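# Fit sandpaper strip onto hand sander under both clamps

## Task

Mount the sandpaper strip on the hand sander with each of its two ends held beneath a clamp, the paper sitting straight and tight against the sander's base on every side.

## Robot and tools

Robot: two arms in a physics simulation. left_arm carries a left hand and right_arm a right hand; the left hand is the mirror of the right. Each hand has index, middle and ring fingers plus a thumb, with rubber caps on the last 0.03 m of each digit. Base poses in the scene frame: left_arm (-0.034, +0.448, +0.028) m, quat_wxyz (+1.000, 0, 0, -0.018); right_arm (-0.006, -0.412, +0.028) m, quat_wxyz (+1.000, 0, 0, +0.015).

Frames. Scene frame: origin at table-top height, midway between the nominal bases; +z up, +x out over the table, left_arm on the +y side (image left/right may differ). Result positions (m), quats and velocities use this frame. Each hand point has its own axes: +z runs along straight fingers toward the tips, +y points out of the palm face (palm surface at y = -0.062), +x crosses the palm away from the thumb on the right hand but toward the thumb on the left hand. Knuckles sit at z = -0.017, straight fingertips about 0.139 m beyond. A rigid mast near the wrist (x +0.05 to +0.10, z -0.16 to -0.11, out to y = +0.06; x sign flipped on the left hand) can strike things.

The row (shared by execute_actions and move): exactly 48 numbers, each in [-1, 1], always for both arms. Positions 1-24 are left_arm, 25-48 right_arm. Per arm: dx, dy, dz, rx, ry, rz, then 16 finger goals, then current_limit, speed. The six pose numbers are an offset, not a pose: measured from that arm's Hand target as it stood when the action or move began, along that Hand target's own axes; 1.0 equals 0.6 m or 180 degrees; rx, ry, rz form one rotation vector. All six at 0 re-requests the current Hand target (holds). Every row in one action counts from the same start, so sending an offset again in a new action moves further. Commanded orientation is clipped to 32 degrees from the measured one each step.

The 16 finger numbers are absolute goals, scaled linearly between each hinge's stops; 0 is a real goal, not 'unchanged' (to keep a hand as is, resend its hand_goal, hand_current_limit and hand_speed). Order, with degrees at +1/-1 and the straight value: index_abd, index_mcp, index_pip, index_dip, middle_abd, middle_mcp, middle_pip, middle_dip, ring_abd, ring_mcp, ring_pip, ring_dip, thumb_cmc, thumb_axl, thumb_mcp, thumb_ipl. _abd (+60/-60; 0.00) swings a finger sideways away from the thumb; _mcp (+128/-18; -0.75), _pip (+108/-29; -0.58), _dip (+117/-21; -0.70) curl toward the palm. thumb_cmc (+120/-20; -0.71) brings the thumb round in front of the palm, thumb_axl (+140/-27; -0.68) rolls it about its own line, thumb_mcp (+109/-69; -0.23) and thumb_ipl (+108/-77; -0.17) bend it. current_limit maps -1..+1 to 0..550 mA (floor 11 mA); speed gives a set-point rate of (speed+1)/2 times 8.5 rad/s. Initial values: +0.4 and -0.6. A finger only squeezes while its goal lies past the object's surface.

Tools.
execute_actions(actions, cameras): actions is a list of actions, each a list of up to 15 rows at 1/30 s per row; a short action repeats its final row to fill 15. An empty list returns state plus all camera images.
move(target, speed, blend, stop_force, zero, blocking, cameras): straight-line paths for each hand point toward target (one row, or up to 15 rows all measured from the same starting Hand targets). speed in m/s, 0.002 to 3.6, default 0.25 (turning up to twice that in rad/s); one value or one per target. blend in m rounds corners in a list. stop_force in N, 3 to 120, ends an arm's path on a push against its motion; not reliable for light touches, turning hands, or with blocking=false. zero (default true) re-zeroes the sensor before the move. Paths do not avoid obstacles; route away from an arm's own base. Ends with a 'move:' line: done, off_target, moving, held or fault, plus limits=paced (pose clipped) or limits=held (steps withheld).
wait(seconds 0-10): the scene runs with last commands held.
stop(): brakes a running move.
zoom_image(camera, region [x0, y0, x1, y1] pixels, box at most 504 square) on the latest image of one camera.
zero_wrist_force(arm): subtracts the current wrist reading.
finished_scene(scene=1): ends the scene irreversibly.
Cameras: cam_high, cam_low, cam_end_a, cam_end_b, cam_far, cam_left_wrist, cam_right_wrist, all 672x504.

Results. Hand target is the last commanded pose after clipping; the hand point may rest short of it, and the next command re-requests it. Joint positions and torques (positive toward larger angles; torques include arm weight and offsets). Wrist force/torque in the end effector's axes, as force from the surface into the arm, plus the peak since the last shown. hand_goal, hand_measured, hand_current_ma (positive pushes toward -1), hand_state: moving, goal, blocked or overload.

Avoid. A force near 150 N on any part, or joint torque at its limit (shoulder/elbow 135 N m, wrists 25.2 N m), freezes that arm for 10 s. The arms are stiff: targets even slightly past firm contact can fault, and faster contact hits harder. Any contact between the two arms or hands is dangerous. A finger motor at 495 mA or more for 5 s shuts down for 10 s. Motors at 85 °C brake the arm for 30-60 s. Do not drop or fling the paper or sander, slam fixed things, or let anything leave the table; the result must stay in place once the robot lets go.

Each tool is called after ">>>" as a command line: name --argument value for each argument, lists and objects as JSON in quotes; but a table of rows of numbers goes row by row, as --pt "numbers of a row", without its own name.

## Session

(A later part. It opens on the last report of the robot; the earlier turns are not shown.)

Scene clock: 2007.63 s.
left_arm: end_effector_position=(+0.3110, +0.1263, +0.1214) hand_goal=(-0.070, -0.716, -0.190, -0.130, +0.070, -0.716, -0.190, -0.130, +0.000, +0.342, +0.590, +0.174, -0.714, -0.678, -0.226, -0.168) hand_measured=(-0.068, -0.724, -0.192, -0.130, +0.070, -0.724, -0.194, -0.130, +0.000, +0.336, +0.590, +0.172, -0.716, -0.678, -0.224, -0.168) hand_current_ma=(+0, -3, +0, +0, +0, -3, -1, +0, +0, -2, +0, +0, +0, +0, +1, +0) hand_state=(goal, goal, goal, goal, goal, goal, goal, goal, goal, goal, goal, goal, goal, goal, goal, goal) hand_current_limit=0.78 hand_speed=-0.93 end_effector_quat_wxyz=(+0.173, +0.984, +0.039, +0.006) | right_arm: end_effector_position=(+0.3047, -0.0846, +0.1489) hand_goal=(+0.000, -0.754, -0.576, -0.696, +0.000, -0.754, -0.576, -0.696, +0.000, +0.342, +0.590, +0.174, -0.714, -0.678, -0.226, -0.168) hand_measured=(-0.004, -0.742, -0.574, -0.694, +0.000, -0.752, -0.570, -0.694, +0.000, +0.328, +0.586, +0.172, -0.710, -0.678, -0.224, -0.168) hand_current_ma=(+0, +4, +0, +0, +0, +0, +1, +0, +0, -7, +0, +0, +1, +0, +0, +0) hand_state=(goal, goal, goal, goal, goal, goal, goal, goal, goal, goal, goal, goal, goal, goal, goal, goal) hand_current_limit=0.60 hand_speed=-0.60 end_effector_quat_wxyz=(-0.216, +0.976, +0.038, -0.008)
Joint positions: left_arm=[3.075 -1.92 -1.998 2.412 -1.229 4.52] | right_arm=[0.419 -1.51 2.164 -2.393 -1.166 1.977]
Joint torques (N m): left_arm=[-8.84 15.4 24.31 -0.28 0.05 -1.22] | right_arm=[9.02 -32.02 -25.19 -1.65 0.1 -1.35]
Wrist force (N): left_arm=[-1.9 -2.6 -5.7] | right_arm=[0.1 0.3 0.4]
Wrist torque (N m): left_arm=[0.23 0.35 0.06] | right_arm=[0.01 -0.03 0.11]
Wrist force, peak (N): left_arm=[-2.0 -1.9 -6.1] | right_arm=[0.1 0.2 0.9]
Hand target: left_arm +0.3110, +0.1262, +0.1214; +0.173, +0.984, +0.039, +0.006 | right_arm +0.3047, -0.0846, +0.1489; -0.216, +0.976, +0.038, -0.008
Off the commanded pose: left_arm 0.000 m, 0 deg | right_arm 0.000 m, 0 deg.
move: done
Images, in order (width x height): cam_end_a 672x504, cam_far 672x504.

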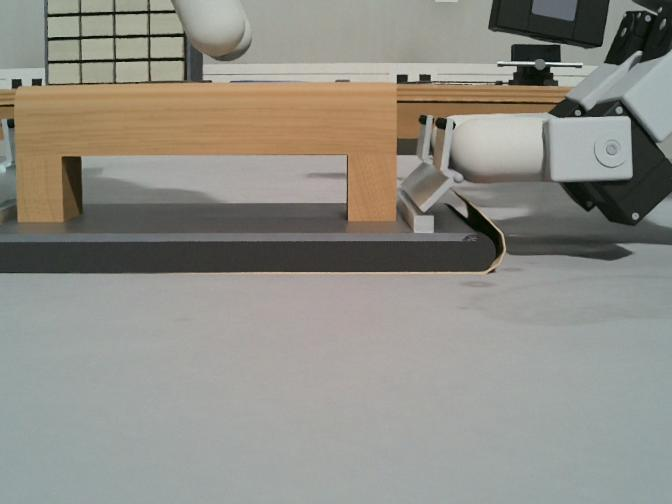

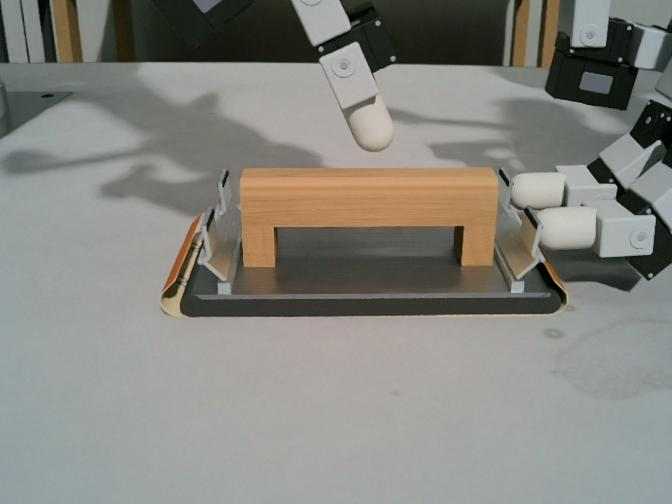

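>>> zoom_image --camera "cam_end_a" --region '[430, 160, 550, 280]'

>>> zoom_image --camera "cam_far" --region '[140, 170, 320, 330]'

>>> zoom_image --camera "cam_far" --region '[462, 170, 642, 330]'

Scaled by 4.200 from the camera's 672x504 image, which has a finer 960x720 frame.

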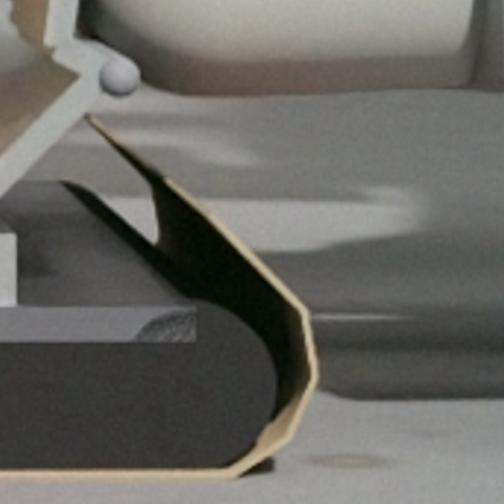

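Scaled by 2.800 from the camera's 672x504 image, which has a finer 960x720 frame.

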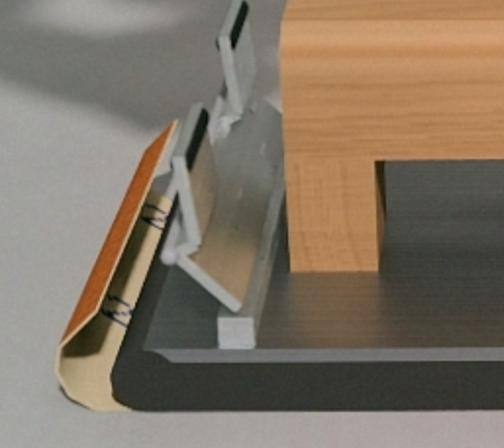

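Scaled by 2.800 from the camera's 672x504 image, which has a finer 960x720 frame.

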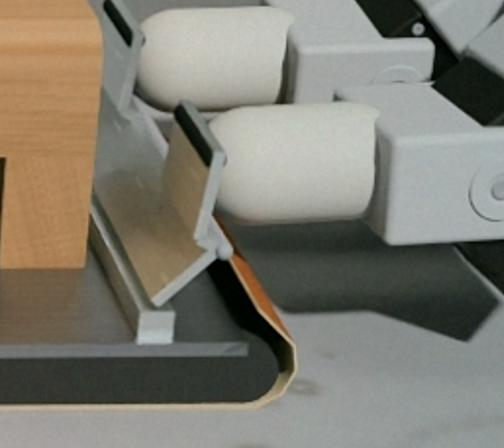

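>>> execute_actions --actions '[]' --cameras '["cam_end_b", "cam_far", "cam_end_a"]'

>>> zoom_image --camera "cam_end_b" --region '[290, 100, 542, 330]'

>>> zoom_image --camera "cam_far" --region '[150, 230, 250, 330]'

Scene clock: 2025.33 s.
left_arm: end_effector_position=(+0.3110, +0.1262, +0.1214) hand_goal=(-0.070, -0.716, -0.190, -0.130, +0.070, -0.716, -0.190, -0.130, +0.000, +0.342, +0.590, +0.174, -0.714, -0.678, -0.226, -0.168) hand_measured=(-0.068, -0.724, -0.192, -0.128, +0.070, -0.724, -0.194, -0.130, +0.000, +0.336, +0.590, +0.172, -0.716, -0.678, -0.224, -0.168) hand_current_ma=(+0, -3, +0, +0, +0, -3, -1, +0, +0, -2, +0, +0, +0, +0, +1, +0) hand_state=(goal, goal, goal, goal, goal, goal, goal, goal, goal, goal, goal, goal, goal, goal, goal, goal) hand_current_limit=0.78 hand_speed=-0.93 end_effector_quat_wxyz=(+0.173, +0.984, +0.039, +0.006) | right_arm: end_effector_position=(+0.3047, -0.0846, +0.1489) hand_goal=(+0.000, -0.754, -0.576, -0.696, +0.000, -0.754, -0.576, -0.696, +0.000, +0.342, +0.590, +0.174, -0.714, -0.678, -0.226, -0.168) hand_measured=(-0.004, -0.742, -0.574, -0.694, +0.000, -0.752, -0.570, -0.694, +0.000, +0.328, +0.586, +0.172, -0.710, -0.678, -0.224, -0.168) hand_current_ma=(+0, +4, +0, +0, +0, +0, +1, +0, +0, -7, +0, +0, +1, +0, +0, +0) hand_state=(goal, goal, goal, goal, goal, goal, goal, goal, goal, goal, goal, goal, goal, goal, goal, goal) hand_current_limit=0.60 hand_speed=-0.60 end_effector_quat_wxyz=(-0.216, +0.976, +0.038, -0.008)
Joint positions: left_arm=[3.075 -1.92 -1.998 2.412 -1.229 4.519] | right_arm=[0.419 -1.51 2.164 -2.393 -1.166 1.977]
Joint velocities: within noise
Joint torques (N m): left_arm=[-7.69 15.01 23.61 -0.31 0.34 -1.67] | right_arm=[4.31 -32.53 -25.63 -1.72 2 -1.45]
Motor temperatures (°C): left_arm=[30 30 29 35 35 39] | right_arm=[27 31 30 37 33 37]
Wrist force (N): left_arm=[-2.2 -2.1 -6.5] | right_arm=[-0.1 0.1 0.5]
Wrist torque (N m): left_arm=[0.30 0.38 0.03] | right_arm=[-0.03 -0.01 0.09]
Wrist force, peak (N): left_arm=[-2.2 -2.1 -6.5] | right_arm=[0.1 0.6 0.6]
Hand target: left_arm +0.3110, +0.1262, +0.1214; +0.173, +0.984, +0.039, +0.006 | right_arm +0.3047, -0.0846, +0.1489; -0.216, +0.976, +0.038, -0.008
Off the commanded pose: left_arm 0.000 m, 0 deg | right_arm 0.000 m, 0 deg.
Images, in order (width x height): cam_end_a 672x504, cam_end_b 672x504, cam_far 672x504.

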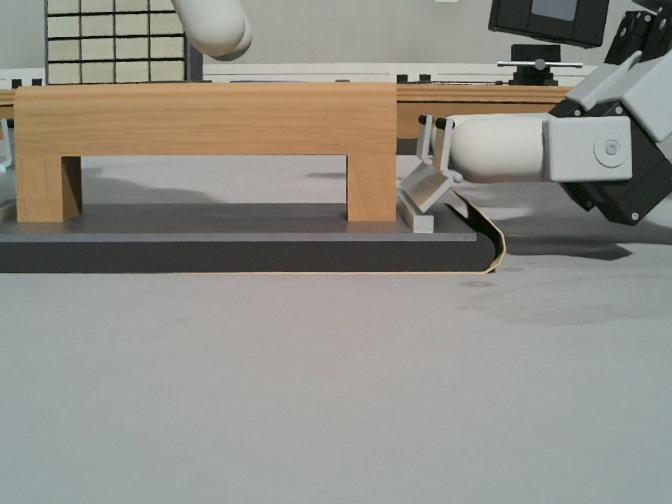

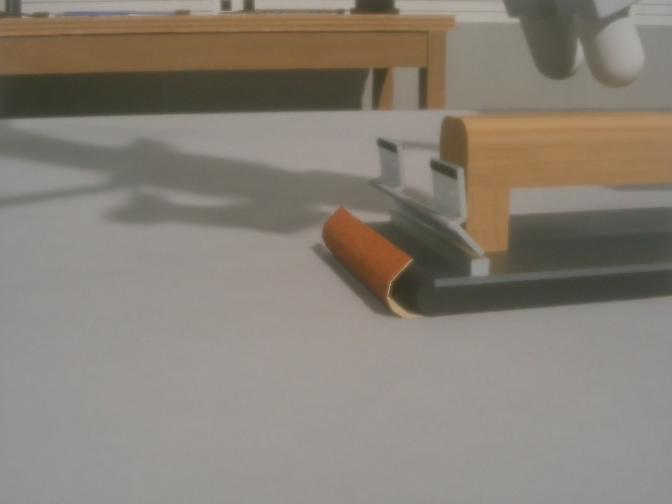

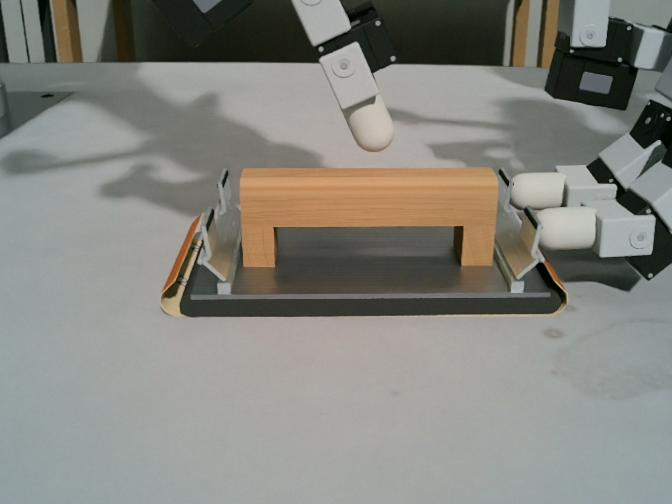

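Scaled by 2.000 from the camera's 672x504 image, which has a finer 960x720 frame.

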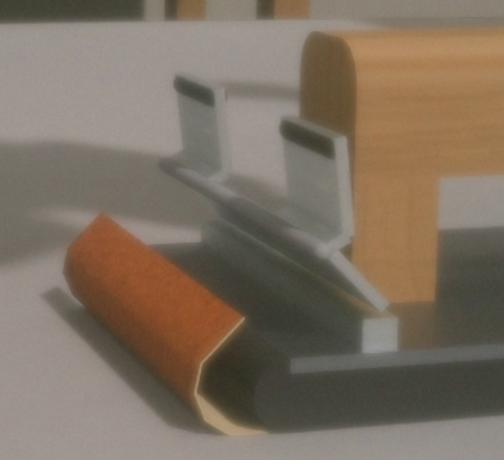

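Scaled by 5.040 from the camera's 672x504 image, which has a finer 960x720 frame.

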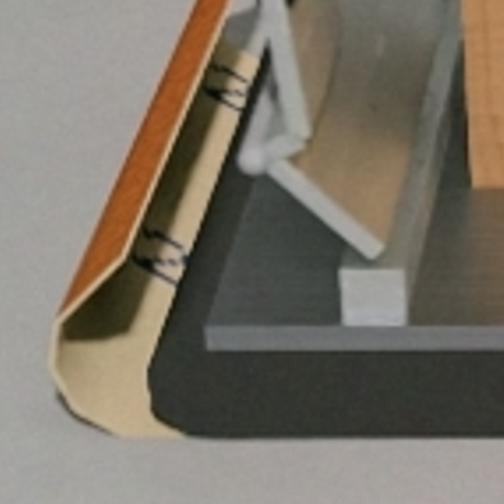

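>>> move --target '[0, 0.0070, 0.0026, 0, 0, 0, -0.07, -0.715, -0.189, -0.129, 0.07, -0.715, -0.189, -0.129, 0, 0.342, 0.590, 0.174, -0.714, -0.678, -0.226, -0.168, 0.78, -0.93, 0, 0, 0, 0, 0, 0, 0, -0.754, -0.576, -0.696, 0, -0.754, -0.576, -0.696, 0, 0.342, 0.590, 0.174, -0.714, -0.678, -0.226, -0.168, 0.6, -0.6]' --speed 0.02 --cameras '["cam_end_a", "cam_far", "cam_end_b"]'

>>> zoom_image --camera "cam_end_a" --region '[430, 160, 550, 280]'

>>> zoom_image --camera "cam_far" --region '[150, 230, 250, 330]'

>>> zoom_image --camera "cam_far" --region '[490, 230, 590, 330]'

Scene clock: 2039.80 s.
left_arm: end_effector_position=(+0.3114, +0.1218, +0.1214) hand_goal=(-0.070, -0.716, -0.190, -0.130, +0.070, -0.716, -0.190, -0.130, +0.000, +0.342, +0.590, +0.174, -0.714, -0.678, -0.226, -0.168) hand_measured=(-0.068, -0.724, -0.192, -0.128, +0.070, -0.724, -0.192, -0.128, +0.000, +0.336, +0.590, +0.172, -0.716, -0.678, -0.224, -0.168) hand_current_ma=(+0, -3, +0, +0, +0, -3, +0, +0, +0, -2, +0, +0, +0, +0, +1, +0) hand_state=(goal, goal, goal, goal, goal, goal, goal, goal, goal, goal, goal, goal, goal, goal, goal, goal) hand_current_limit=0.78 hand_speed=-0.93 end_effector_quat_wxyz=(+0.173, +0.984, +0.039, +0.006) | right_arm: end_effector_position=(+0.3047, -0.0846, +0.1489) hand_goal=(+0.000, -0.754, -0.576, -0.696, +0.000, -0.754, -0.576, -0.696, +0.000, +0.342, +0.590, +0.174, -0.714, -0.678, -0.226, -0.168) hand_measured=(-0.004, -0.742, -0.574, -0.694, +0.000, -0.752, -0.570, -0.694, +0.000, +0.328, +0.586, +0.172, -0.710, -0.678, -0.224, -0.168) hand_current_ma=(+0, +4, +0, +0, +0, +0, +1, +0, +0, -7, +0, +0, +1, +0, +0, +0) hand_state=(goal, goal, goal, goal, goal, goal, goal, goal, goal, goal, goal, goal, goal, goal, goal, goal) hand_current_limit=0.60 hand_speed=-0.60 end_effector_quat_wxyz=(-0.216, +0.976, +0.038, -0.008)
Joint positions: left_arm=[3.061 -1.924 -1.991 2.414 -1.23 4.505] | right_arm=[0.419 -1.51 2.164 -2.393 -1.166 1.977]
Joint torques (N m): left_arm=[-8.42 16.11 25.29 -0.4 0.22 -1.18] | right_arm=[-1.07 -31.08 -24.44 -1.69 1.91 -1.3]
Wrist force (N): left_arm=[-2.0 -2.0 -6.3] | right_arm=[-0.1 0.2 0.6]
Wrist torque (N m): left_arm=[0.28 0.39 0.03] | right_arm=[-0.03 -0.02 0.09]
Wrist force, peak (N): left_arm=[-1.7 -2.4 -6.6] | right_arm=[-0.1 0.4 0.7]
Hand target: left_arm +0.3114, +0.1217, +0.1214; +0.173, +0.984, +0.039, +0.006 | right_arm +0.3047, -0.0846, +0.1489; -0.216, +0.976, +0.038, -0.008
Off the commanded pose: left_arm 0.000 m, 0 deg | right_arm 0.000 m, 0 deg.
move: done
Images, in order (width x height): cam_end_a 672x504, cam_end_b 672x504, cam_far 672x504.

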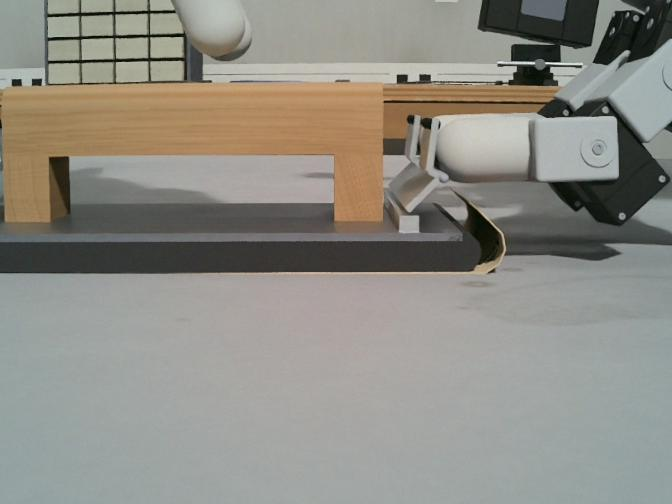

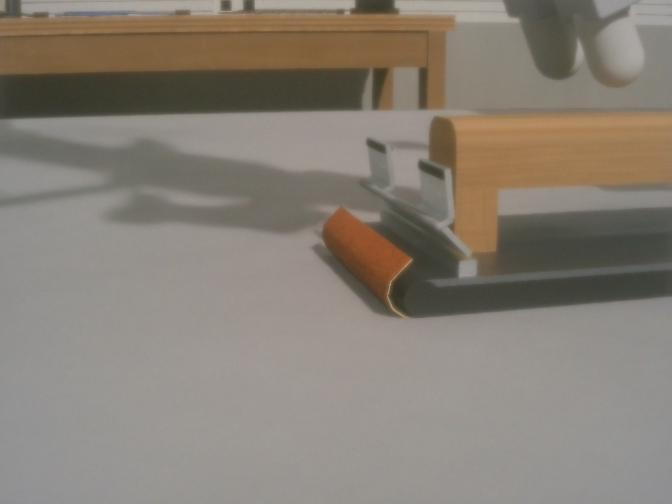

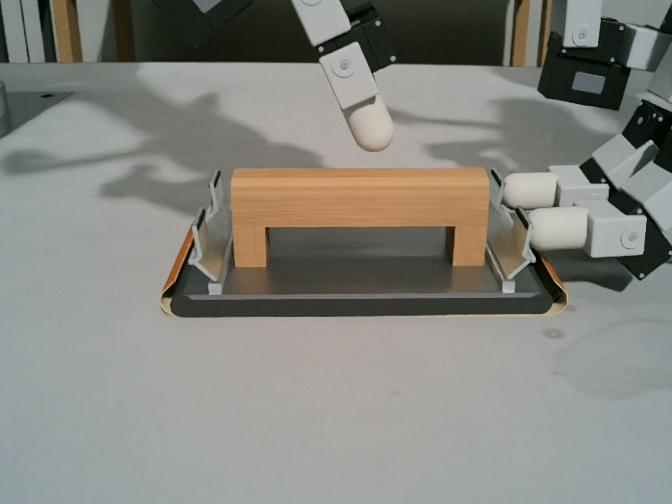

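Scaled by 4.200 from the camera's 672x504 image, which has a finer 960x720 frame.

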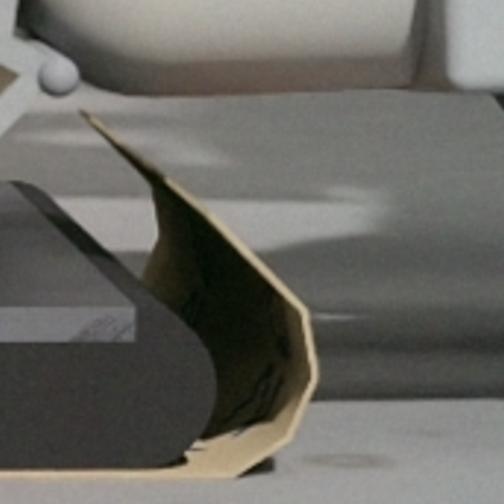

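Scaled by 5.040 from the camera's 672x504 image, which has a finer 960x720 frame.

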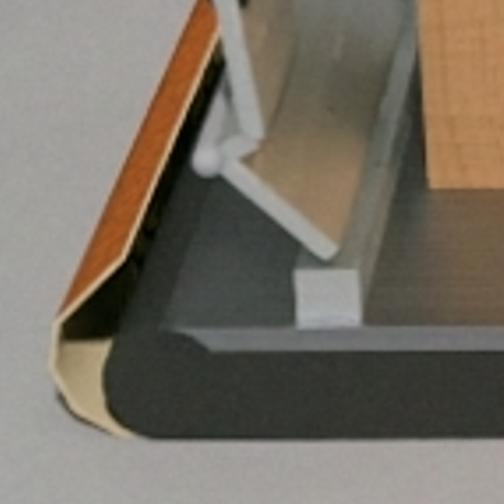

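Scaled by 5.040 from the camera's 672x504 image, which has a finer 960x720 frame.

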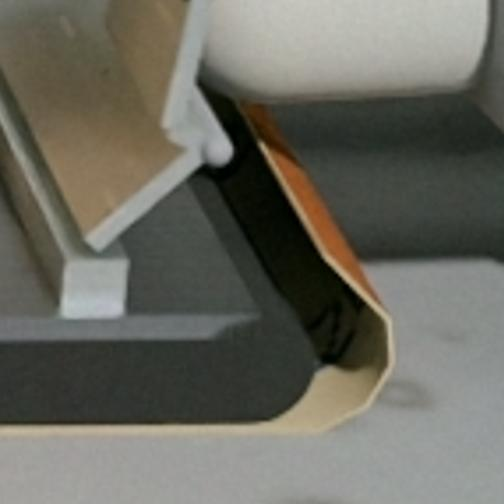

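>>> move --pt "0 -0.0555 -0.0912 0 0 0 -0.07 -0.715 -0.189 -0.129 0.07 -0.715 -0.189 -0.129 0 0.342 0.590 0.174 -0.714 -0.678 -0.226 -0.168 0.78 -0.93 0 0 0 0 0 0 0 -0.754 -0.576 -0.696 0 -0.754 -0.576 -0.696 0 0.342 0.590 0.174 -0.714 -0.678 -0.226 -0.168 0.6 -0.6" --pt "0.0383 -0.0555 -0.0912 0 0 0 0 0.342 0.590 0.174 0 -0.685 -0.212 -0.406 0 0.342 0.590 0.174 -0.714 -0.678 -0.226 -0.168 0.78 -0.5 0 0 0 0 0 0 0 -0.754 -0.576 -0.696 0 -0.754 -0.576 -0.696 0 0.342 0.590 0.174 -0.714 -0.678 -0.226 -0.168 0.6 -0.6" --speed 0.12 --cameras '["cam_end_a", "cam_far", "cam_left_wrist", "cam_high"]'

>>> zoom_image --camera "cam_end_a" --region '[400, 90, 580, 280]'

>>> zoom_image --camera "cam_left_wrist" --region '[200, 0, 420, 180]'

Scene clock: 2126.43 s.
left_arm: end_effector_position=(+0.3304, +0.1733, +0.1615) hand_goal=(+0.000, +0.342, +0.590, +0.174, +0.000, -0.686, -0.212, -0.406, +0.000, +0.342, +0.590, +0.174, -0.714, -0.678, -0.226, -0.168) hand_measured=(-0.002, +0.322, +0.588, +0.172, +0.002, -0.696, -0.212, -0.404, +0.000, +0.336, +0.590, +0.172, -0.716, -0.678, -0.224, -0.168) hand_current_ma=(+0, -13, +0, +0, +0, -4, +0, +0, +0, -2, +0, +0, +0, +0, +1, +0) hand_state=(goal, goal, goal, goal, goal, goal, goal, goal, goal, goal, goal, goal, goal, goal, goal, goal) hand_current_limit=0.78 hand_speed=-0.50 end_effector_quat_wxyz=(+0.173, +0.984, +0.039, +0.006) | right_arm: end_effector_position=(+0.3047, -0.0846, +0.1489) hand_goal=(+0.000, -0.754, -0.576, -0.696, +0.000, -0.754, -0.576, -0.696, +0.000, +0.342, +0.590, +0.174, -0.714, -0.678, -0.226, -0.168) hand_measured=(-0.004, -0.742, -0.574, -0.694, +0.000, -0.752, -0.570, -0.694, +0.000, +0.328, +0.586, +0.172, -0.710, -0.678, -0.224, -0.168) hand_current_ma=(+0, +4, +0, +0, +0, +0, +1, +0, +0, -7, +0, +0, +1, +0, +0, +0) hand_state=(goal, goal, goal, goal, goal, goal, goal, goal, goal, goal, goal, goal, goal, goal, goal, goal) hand_current_limit=0.60 hand_speed=-0.60 end_effector_quat_wxyz=(-0.216, +0.976, +0.038, -0.008)
Joint positions: left_arm=[3.221 -1.858 -1.97 2.269 -1.223 4.675] | right_arm=[0.419 -1.51 2.164 -2.393 -1.166 1.977]
Joint torques (N m): left_arm=[-6.87 15.19 25.36 -3.69 -0.34 1.95] | right_arm=[-5.63 -31.29 -24.97 -1.5 1.82 -1.3]
Wrist force (N): left_arm=[-1.8 -0.6 -3.5] | right_arm=[0.0 0.2 0.4]
Wrist torque (N m): left_arm=[0.03 0.36 -0.09] | right_arm=[0.00 -0.02 0.10]
Wrist force, peak (N): left_arm=[-1.8 -2.5 -6.8] | right_arm=[-0.3 0.4 0.8]
Hand target: left_arm +0.3304, +0.1733, +0.1615; +0.173, +0.984, +0.039, +0.006 | right_arm +0.3047, -0.0846, +0.1489; -0.216, +0.976, +0.038, -0.008
Off the commanded pose: left_arm 0.000 m, 0 deg | right_arm 0.000 m, 0 deg.
move: done
Images, in order (width x height): cam_high 672x504, cam_end_a 672x504, cam_far 672x504, cam_left_wrist 672x504.

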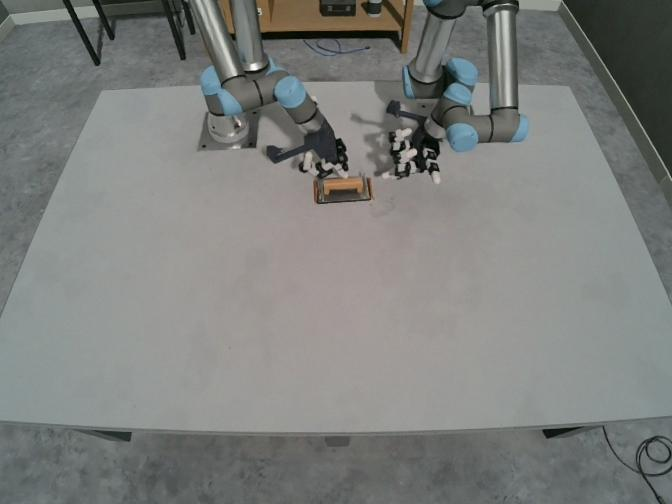

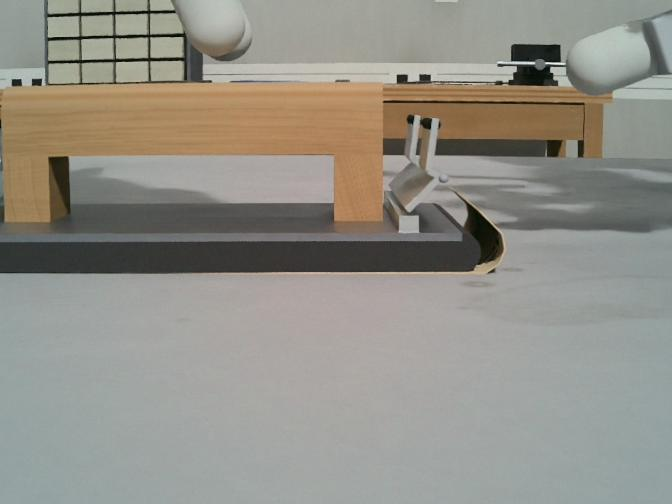

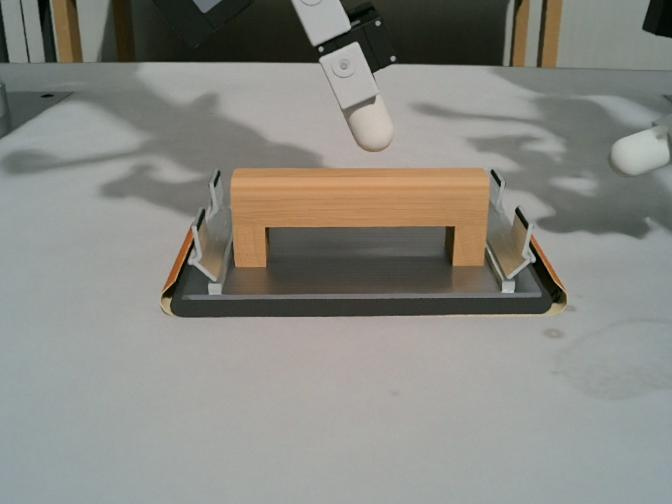

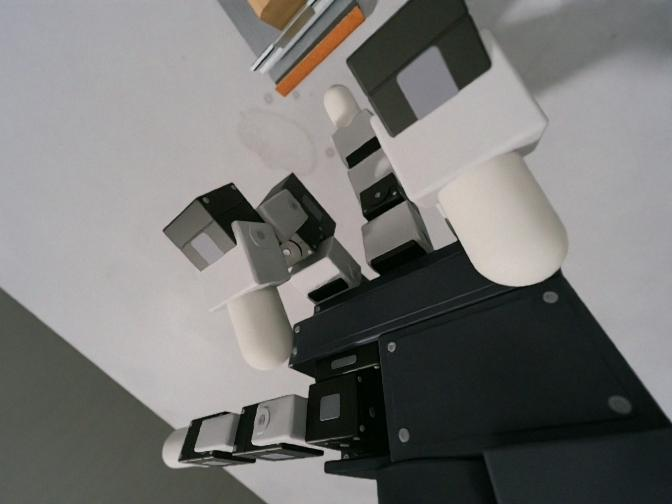

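Scaled by 2.653 from the camera's 672x504 image, which has a finer 960x720 frame.

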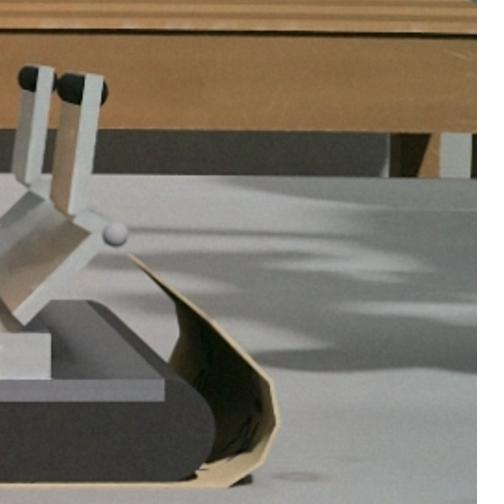

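Scaled by 2.291 from the camera's 672x504 image, which has a finer 960x720 frame.

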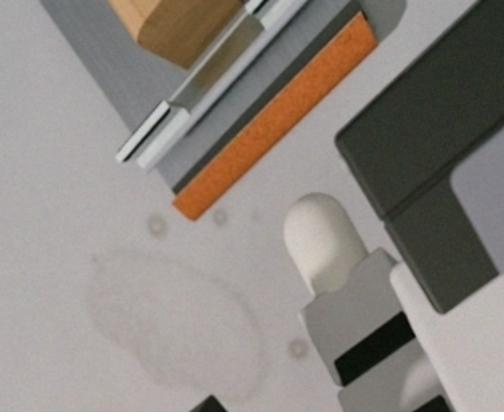

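>>> move --target '[0, 0, 0, 0, 0, 0, 0, 0.342, 0.590, 0.174, 0, -0.685, -0.212, -0.406, 0, 0.342, 0.590, 0.174, -0.714, -0.678, -0.226, -0.168, 0.78, -0.5, 0.0395, -0.0313, 0.0827, 0.0833, 0, 0, -0.1, -0.754, -0.576, -0.696, 0.073, -0.754, -0.576, -0.696, 0, 0.342, 0.590, 0.174, -0.714, -0.678, -0.226, -0.168, 0.6, -0.6]' --speed 0.12 --cameras '["cam_end_a", "cam_far", "cam_right_wrist"]'

>>> zoom_image --camera "cam_end_a" --region '[300, 40, 580, 280]'

Scene clock: 2148.60 s.
left_arm: end_effector_position=(+0.3304, +0.1733, +0.1615) hand_goal=(+0.000, +0.342, +0.590, +0.174, +0.000, -0.686, -0.212, -0.406, +0.000, +0.342, +0.590, +0.174, -0.714, -0.678, -0.226, -0.168) hand_measured=(-0.002, +0.322, +0.588, +0.172, +0.002, -0.696, -0.212, -0.404, +0.000, +0.336, +0.590, +0.172, -0.716, -0.678, -0.224, -0.168) hand_current_ma=(+0, -13, +0, +0, +0, -4, +0, +0, +0, -2, +0, +0, +0, +0, +1, +0) hand_state=(goal, goal, goal, goal, goal, goal, goal, goal, goal, goal, goal, goal, goal, goal, goal, goal) hand_current_limit=0.78 hand_speed=-0.50 end_effector_quat_wxyz=(+0.173, +0.984, +0.039, +0.006) | right_arm: end_effector_position=(+0.3254, -0.0449, +0.1119) hand_goal=(-0.100, -0.754, -0.576, -0.696, +0.072, -0.754, -0.576, -0.696, +0.000, +0.342, +0.590, +0.174, -0.714, -0.678, -0.226, -0.168) hand_measured=(-0.096, -0.742, -0.574, -0.694, +0.068, -0.748, -0.570, -0.694, +0.000, +0.328, +0.586, +0.172, -0.710, -0.678, -0.224, -0.168) hand_current_ma=(+1, +4, +0, +0, +0, +1, +1, +0, +0, -7, +0, +0, +1, +0, +0, +0) hand_state=(goal, goal, goal, goal, goal, goal, goal, goal, goal, goal, goal, goal, goal, goal, goal, goal) hand_current_limit=0.60 hand_speed=-0.60 end_effector_quat_wxyz=(-0.342, +0.939, +0.037, -0.013)
Joint positions: left_arm=[3.221 -1.858 -1.97 2.269 -1.223 4.675] | right_arm=[0.348 -1.383 2.214 -2.646 -0.91 1.955]
Joint torques (N m): left_arm=[-6 14.28 23.23 -3.03 0.17 1.73] | right_arm=[-9.5 -14.1 -8.56 -5.08 2.6 1.68]
Wrist force (N): left_arm=[-1.6 -0.4 -3.2] | right_arm=[0.1 0.4 0.8]
Wrist torque (N m): left_arm=[0.03 0.33 -0.06] | right_arm=[0.01 -0.11 -0.01]
Wrist force, peak (N): left_arm=[-1.9 -0.2 -3.7] | right_arm=[0.3 0.5 1.0]
Hand target: left_arm +0.3304, +0.1733, +0.1615; +0.173, +0.984, +0.039, +0.006 | right_arm +0.3254, -0.0448, +0.1119; -0.342, +0.939, +0.037, -0.013
Off the commanded pose: left_arm 0.000 m, 0 deg | right_arm 0.000 m, 0 deg.
move: done
Images, in order (width x height): cam_end_a 672x504, cam_far 672x504, cam_right_wrist 672x504.

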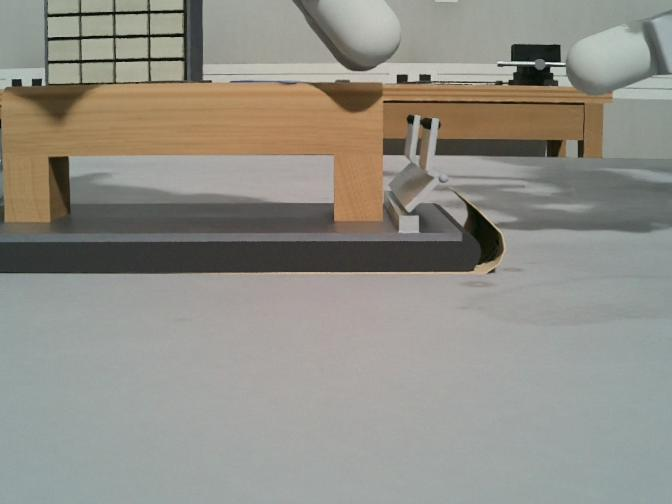

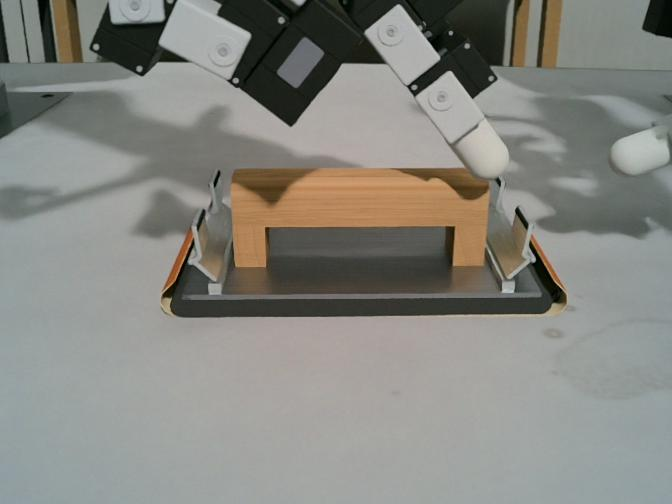

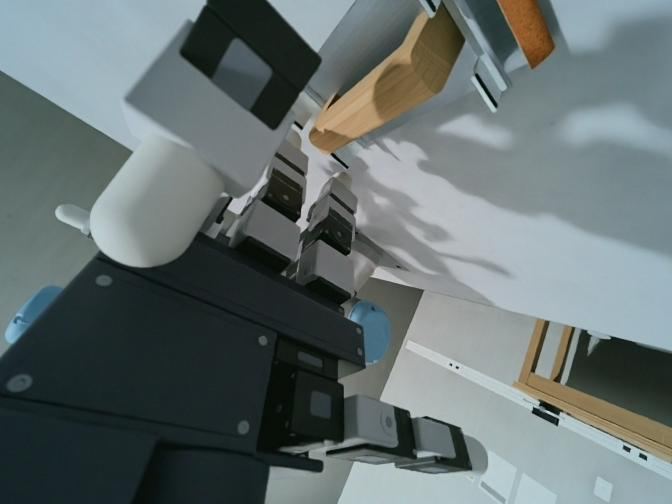

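Scaled by 1.800 from the camera's 672x504 image, which has a finer 960x720 frame.

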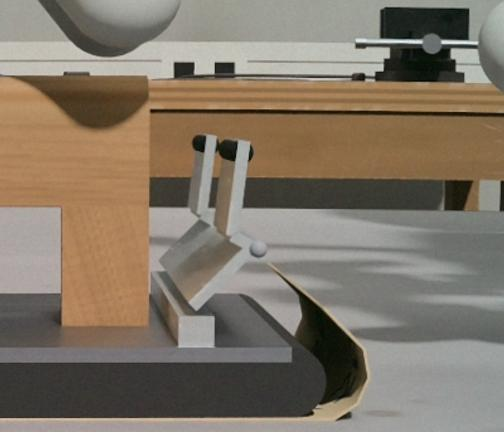

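>>> move --target '[0, 0.02826, 0.07983, 0, 0, 0, 0, 0.342, 0.590, 0.174, 0, -0.685, -0.212, -0.406, 0, 0.342, 0.590, 0.174, -0.714, -0.678, -0.226, -0.168, 0.78, -0.5, 0, 0, 0, 0, 0, 0, -0.1, -0.754, -0.576, -0.696, 0.073, -0.754, -0.576, -0.696, 0, 0.342, 0.590, 0.174, -0.714, -0.678, -0.226, -0.168, 0.6, -0.6]' --speed 0.08 --cameras '["cam_end_a", "cam_far"]'

>>> zoom_image --camera "cam_end_a" --region '[400, 90, 580, 280]'

>>> zoom_image --camera "cam_far" --region '[462, 160, 642, 330]'

Scene clock: 2155.93 s.
left_arm: end_effector_position=(+0.3329, +0.1412, +0.1223) hand_goal=(+0.000, +0.342, +0.590, +0.174, +0.000, -0.686, -0.212, -0.406, +0.000, +0.342, +0.590, +0.174, -0.714, -0.678, -0.226, -0.168) hand_measured=(-0.002, +0.322, +0.588, +0.172, +0.002, -0.696, -0.212, -0.404, +0.000, +0.336, +0.590, +0.172, -0.716, -0.678, -0.224, -0.168) hand_current_ma=(+0, -13, +0, +0, +0, -4, +0, +0, +0, -2, +0, +0, +0, +0, +1, +0) hand_state=(goal, goal, goal, goal, goal, goal, goal, goal, goal, goal, goal, goal, goal, goal, goal, goal) hand_current_limit=0.78 hand_speed=-0.50 end_effector_quat_wxyz=(+0.173, +0.984, +0.039, +0.006) | right_arm: end_effector_position=(+0.3254, -0.0448, +0.1119) hand_goal=(-0.100, -0.754, -0.576, -0.696, +0.072, -0.754, -0.576, -0.696, +0.000, +0.342, +0.590, +0.174, -0.714, -0.678, -0.226, -0.168) hand_measured=(-0.096, -0.742, -0.574, -0.694, +0.068, -0.748, -0.570, -0.694, +0.000, +0.328, +0.586, +0.172, -0.710, -0.678, -0.224, -0.168) hand_current_ma=(+1, +4, +0, +0, +0, +1, +1, +0, +0, -7, +0, +0, +1, +0, +0, +0) hand_state=(goal, goal, goal, goal, goal, goal, goal, goal, goal, goal, goal, goal, goal, goal, goal, goal) hand_current_limit=0.60 hand_speed=-0.60 end_effector_quat_wxyz=(-0.342, +0.939, +0.037, -0.013)
Joint positions: left_arm=[3.125 -1.948 -1.959 2.383 -1.226 4.573] | right_arm=[0.348 -1.383 2.214 -2.646 -0.91 1.955]
Joint torques (N m): left_arm=[-8.57 17.61 23.94 -0.49 -0.23 -1.48] | right_arm=[-10.28 -12.5 -9.4 -4.69 2.49 1.92]
Wrist force (N): left_arm=[-1.8 0.0 -3.3] | right_arm=[0.3 0.4 0.5]
Wrist torque (N m): left_arm=[0.12 0.35 0.02] | right_arm=[0.04 -0.13 0.01]
Wrist force, peak (N): left_arm=[-2.0 -0.3 -3.8] | right_arm=[0.2 0.6 0.9]
Hand target: left_arm +0.3329, +0.1412, +0.1222; +0.173, +0.984, +0.039, +0.006 | right_arm +0.3254, -0.0448, +0.1119; -0.342, +0.939, +0.037, -0.013
Off the commanded pose: left_arm 0.000 m, 0 deg | right_arm 0.000 m, 0 deg.
move: done
Images, in order (width x height): cam_end_a 672x504, cam_far 672x504.

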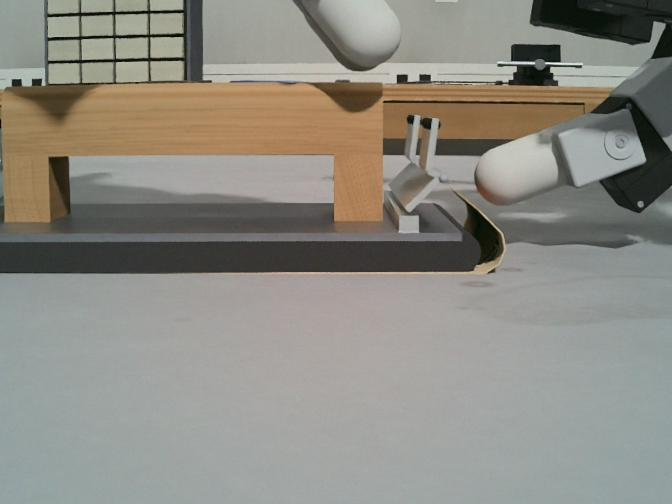

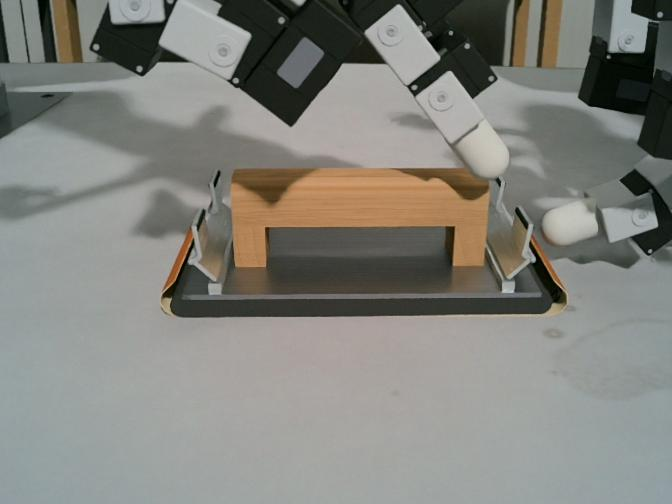

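Scaled by 2.653 from the camera's 672x504 image, which has a finer 960x720 frame.

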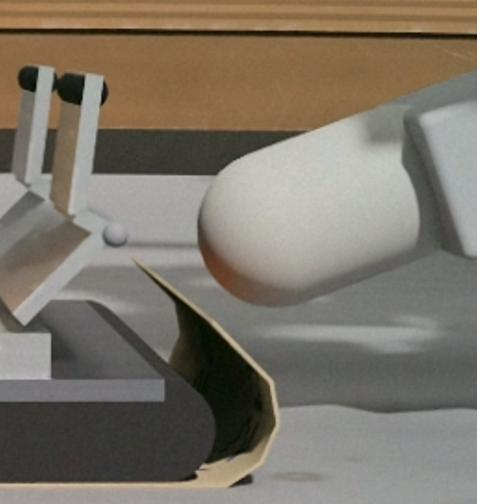

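Scaled by 2.800 from the camera's 672x504 image, which has a finer 960x720 frame.

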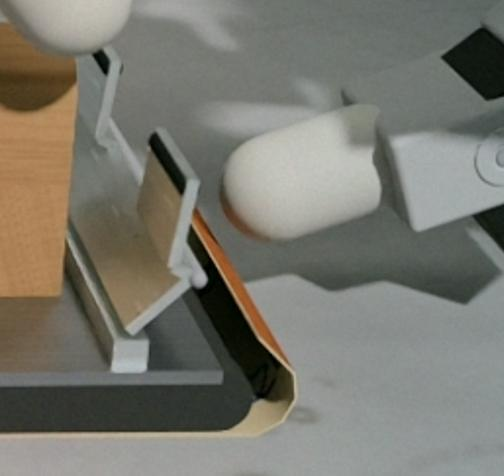

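>>> move --target '[0, 0, 0, 0, 0, 0, 0, 0.342, 0.590, 0.174, 0, -0.685, -0.212, -0.406, 0, 0.342, 0.590, 0.174, -0.714, -0.678, -0.226, -0.168, 0.78, -0.5, 0, 0.0412, 0.0503, 0, 0, 0, -0.1, -0.754, -0.576, -0.696, 0.073, -0.754, -0.576, -0.696, 0, 0.342, 0.590, 0.174, -0.714, -0.678, -0.226, -0.168, 0.6, -0.6]' --speed 0.08 --cameras '["cam_end_a", "cam_far"]'

>>> zoom_image --camera "cam_end_a" --region '[360, 60, 580, 280]'

>>> zoom_image --camera "cam_far" --region '[442, 140, 642, 330]'

Scene clock: 2162.33 s.
left_arm: end_effector_position=(+0.3329, +0.1412, +0.1222) hand_goal=(+0.000, +0.342, +0.590, +0.174, +0.000, -0.686, -0.212, -0.406, +0.000, +0.342, +0.590, +0.174, -0.714, -0.678, -0.226, -0.168) hand_measured=(-0.002, +0.322, +0.588, +0.172, +0.002, -0.696, -0.212, -0.404, +0.000, +0.336, +0.590, +0.172, -0.716, -0.678, -0.224, -0.168) hand_current_ma=(+0, -13, +0, +0, +0, -4, +0, +0, +0, -2, +0, +0, +0, +0, +1, +0) hand_state=(goal, goal, goal, goal, goal, goal, goal, goal, goal, goal, goal, goal, goal, goal, goal, goal) hand_current_limit=0.78 hand_speed=-0.50 end_effector_quat_wxyz=(+0.173, +0.984, +0.039, +0.006) | right_arm: end_effector_position=(+0.3254, -0.0444, +0.0729) hand_goal=(-0.100, -0.754, -0.576, -0.696, +0.072, -0.754, -0.576, -0.696, +0.000, +0.342, +0.590, +0.174, -0.714, -0.678, -0.226, -0.168) hand_measured=(-0.096, -0.742, -0.574, -0.694, +0.114, -0.774, -0.590, -0.696, +0.000, +0.328, +0.586, +0.172, -0.710, -0.678, -0.224, -0.168) hand_current_ma=(+1, +4, +0, +0, +30, -12, -5, +0, +0, -7, +0, +0, +1, +0, +0, +0) hand_state=(goal, goal, goal, goal, blocked, blocked, goal, goal, goal, goal, goal, goal, goal, goal, goal, goal) hand_current_limit=0.60 hand_speed=-0.60 end_effector_quat_wxyz=(-0.342, +0.939, +0.037, -0.013)
Joint positions: left_arm=[3.125 -1.948 -1.959 2.383 -1.226 4.572] | right_arm=[0.349 -1.292 2.246 -2.769 -0.91 1.957]
Joint torques (N m): left_arm=[-8.25 16.95 26.03 -0.66 -0.41 -1.38] | right_arm=[10.57 -15.09 -5.15 -4 -0.65 1.61]
Wrist force (N): left_arm=[-1.7 0.0 -3.3] | right_arm=[2.1 0.0 0.4]
Wrist torque (N m): left_arm=[0.12 0.35 0.03] | right_arm=[0.19 0.05 0.08]
Wrist force, peak (N): left_arm=[-1.9 -0.1 -3.8] | right_arm=[4.4 -2.7 -6.6]
Hand target: left_arm +0.3329, +0.1412, +0.1222; +0.173, +0.984, +0.039, +0.006 | right_arm +0.3254, -0.0444, +0.0728; -0.342, +0.939, +0.037, -0.013
Off the commanded pose: left_arm 0.000 m, 0 deg | right_arm 0.000 m, 0 deg.
move: done
Images, in order (width x height): cam_end_a 672x504, cam_far 672x504.

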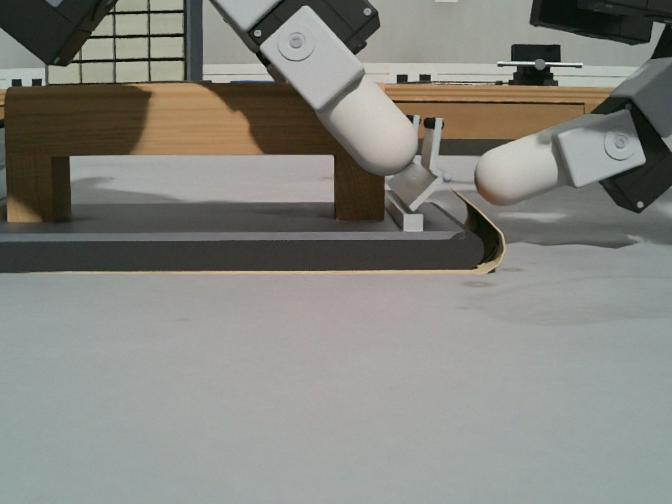

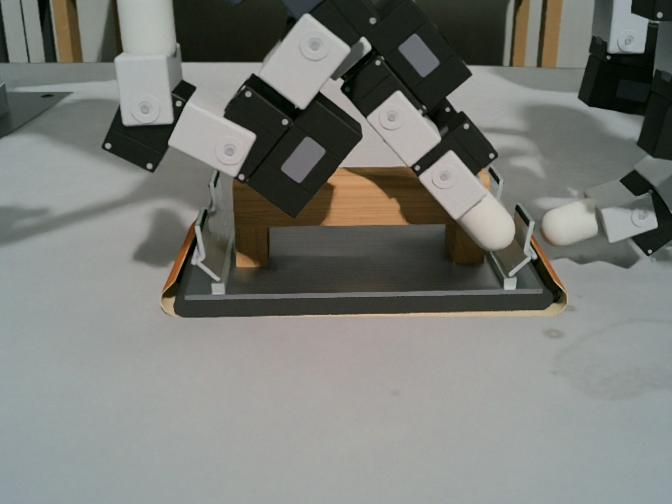

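Scaled by 2.291 from the camera's 672x504 image, which has a finer 960x720 frame.

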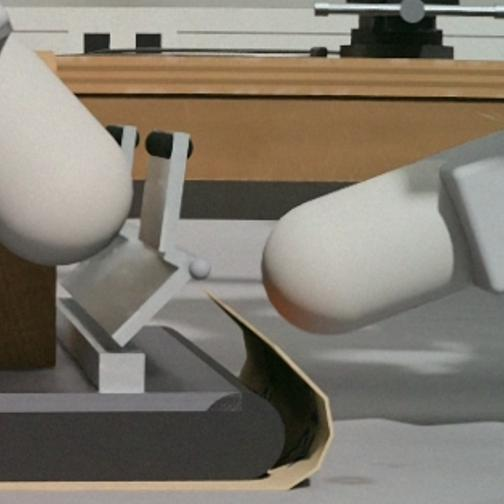

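Scaled by 2.520 from the camera's 672x504 image, which has a finer 960x720 frame.

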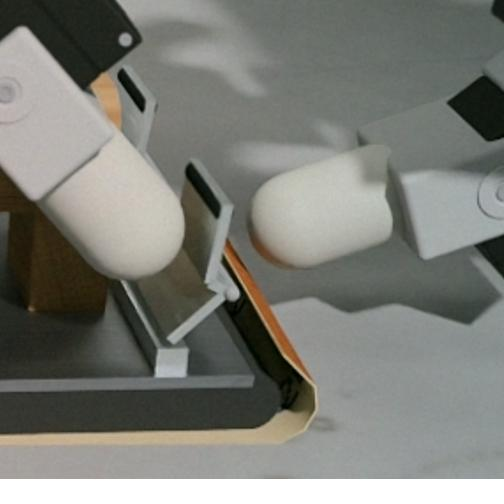

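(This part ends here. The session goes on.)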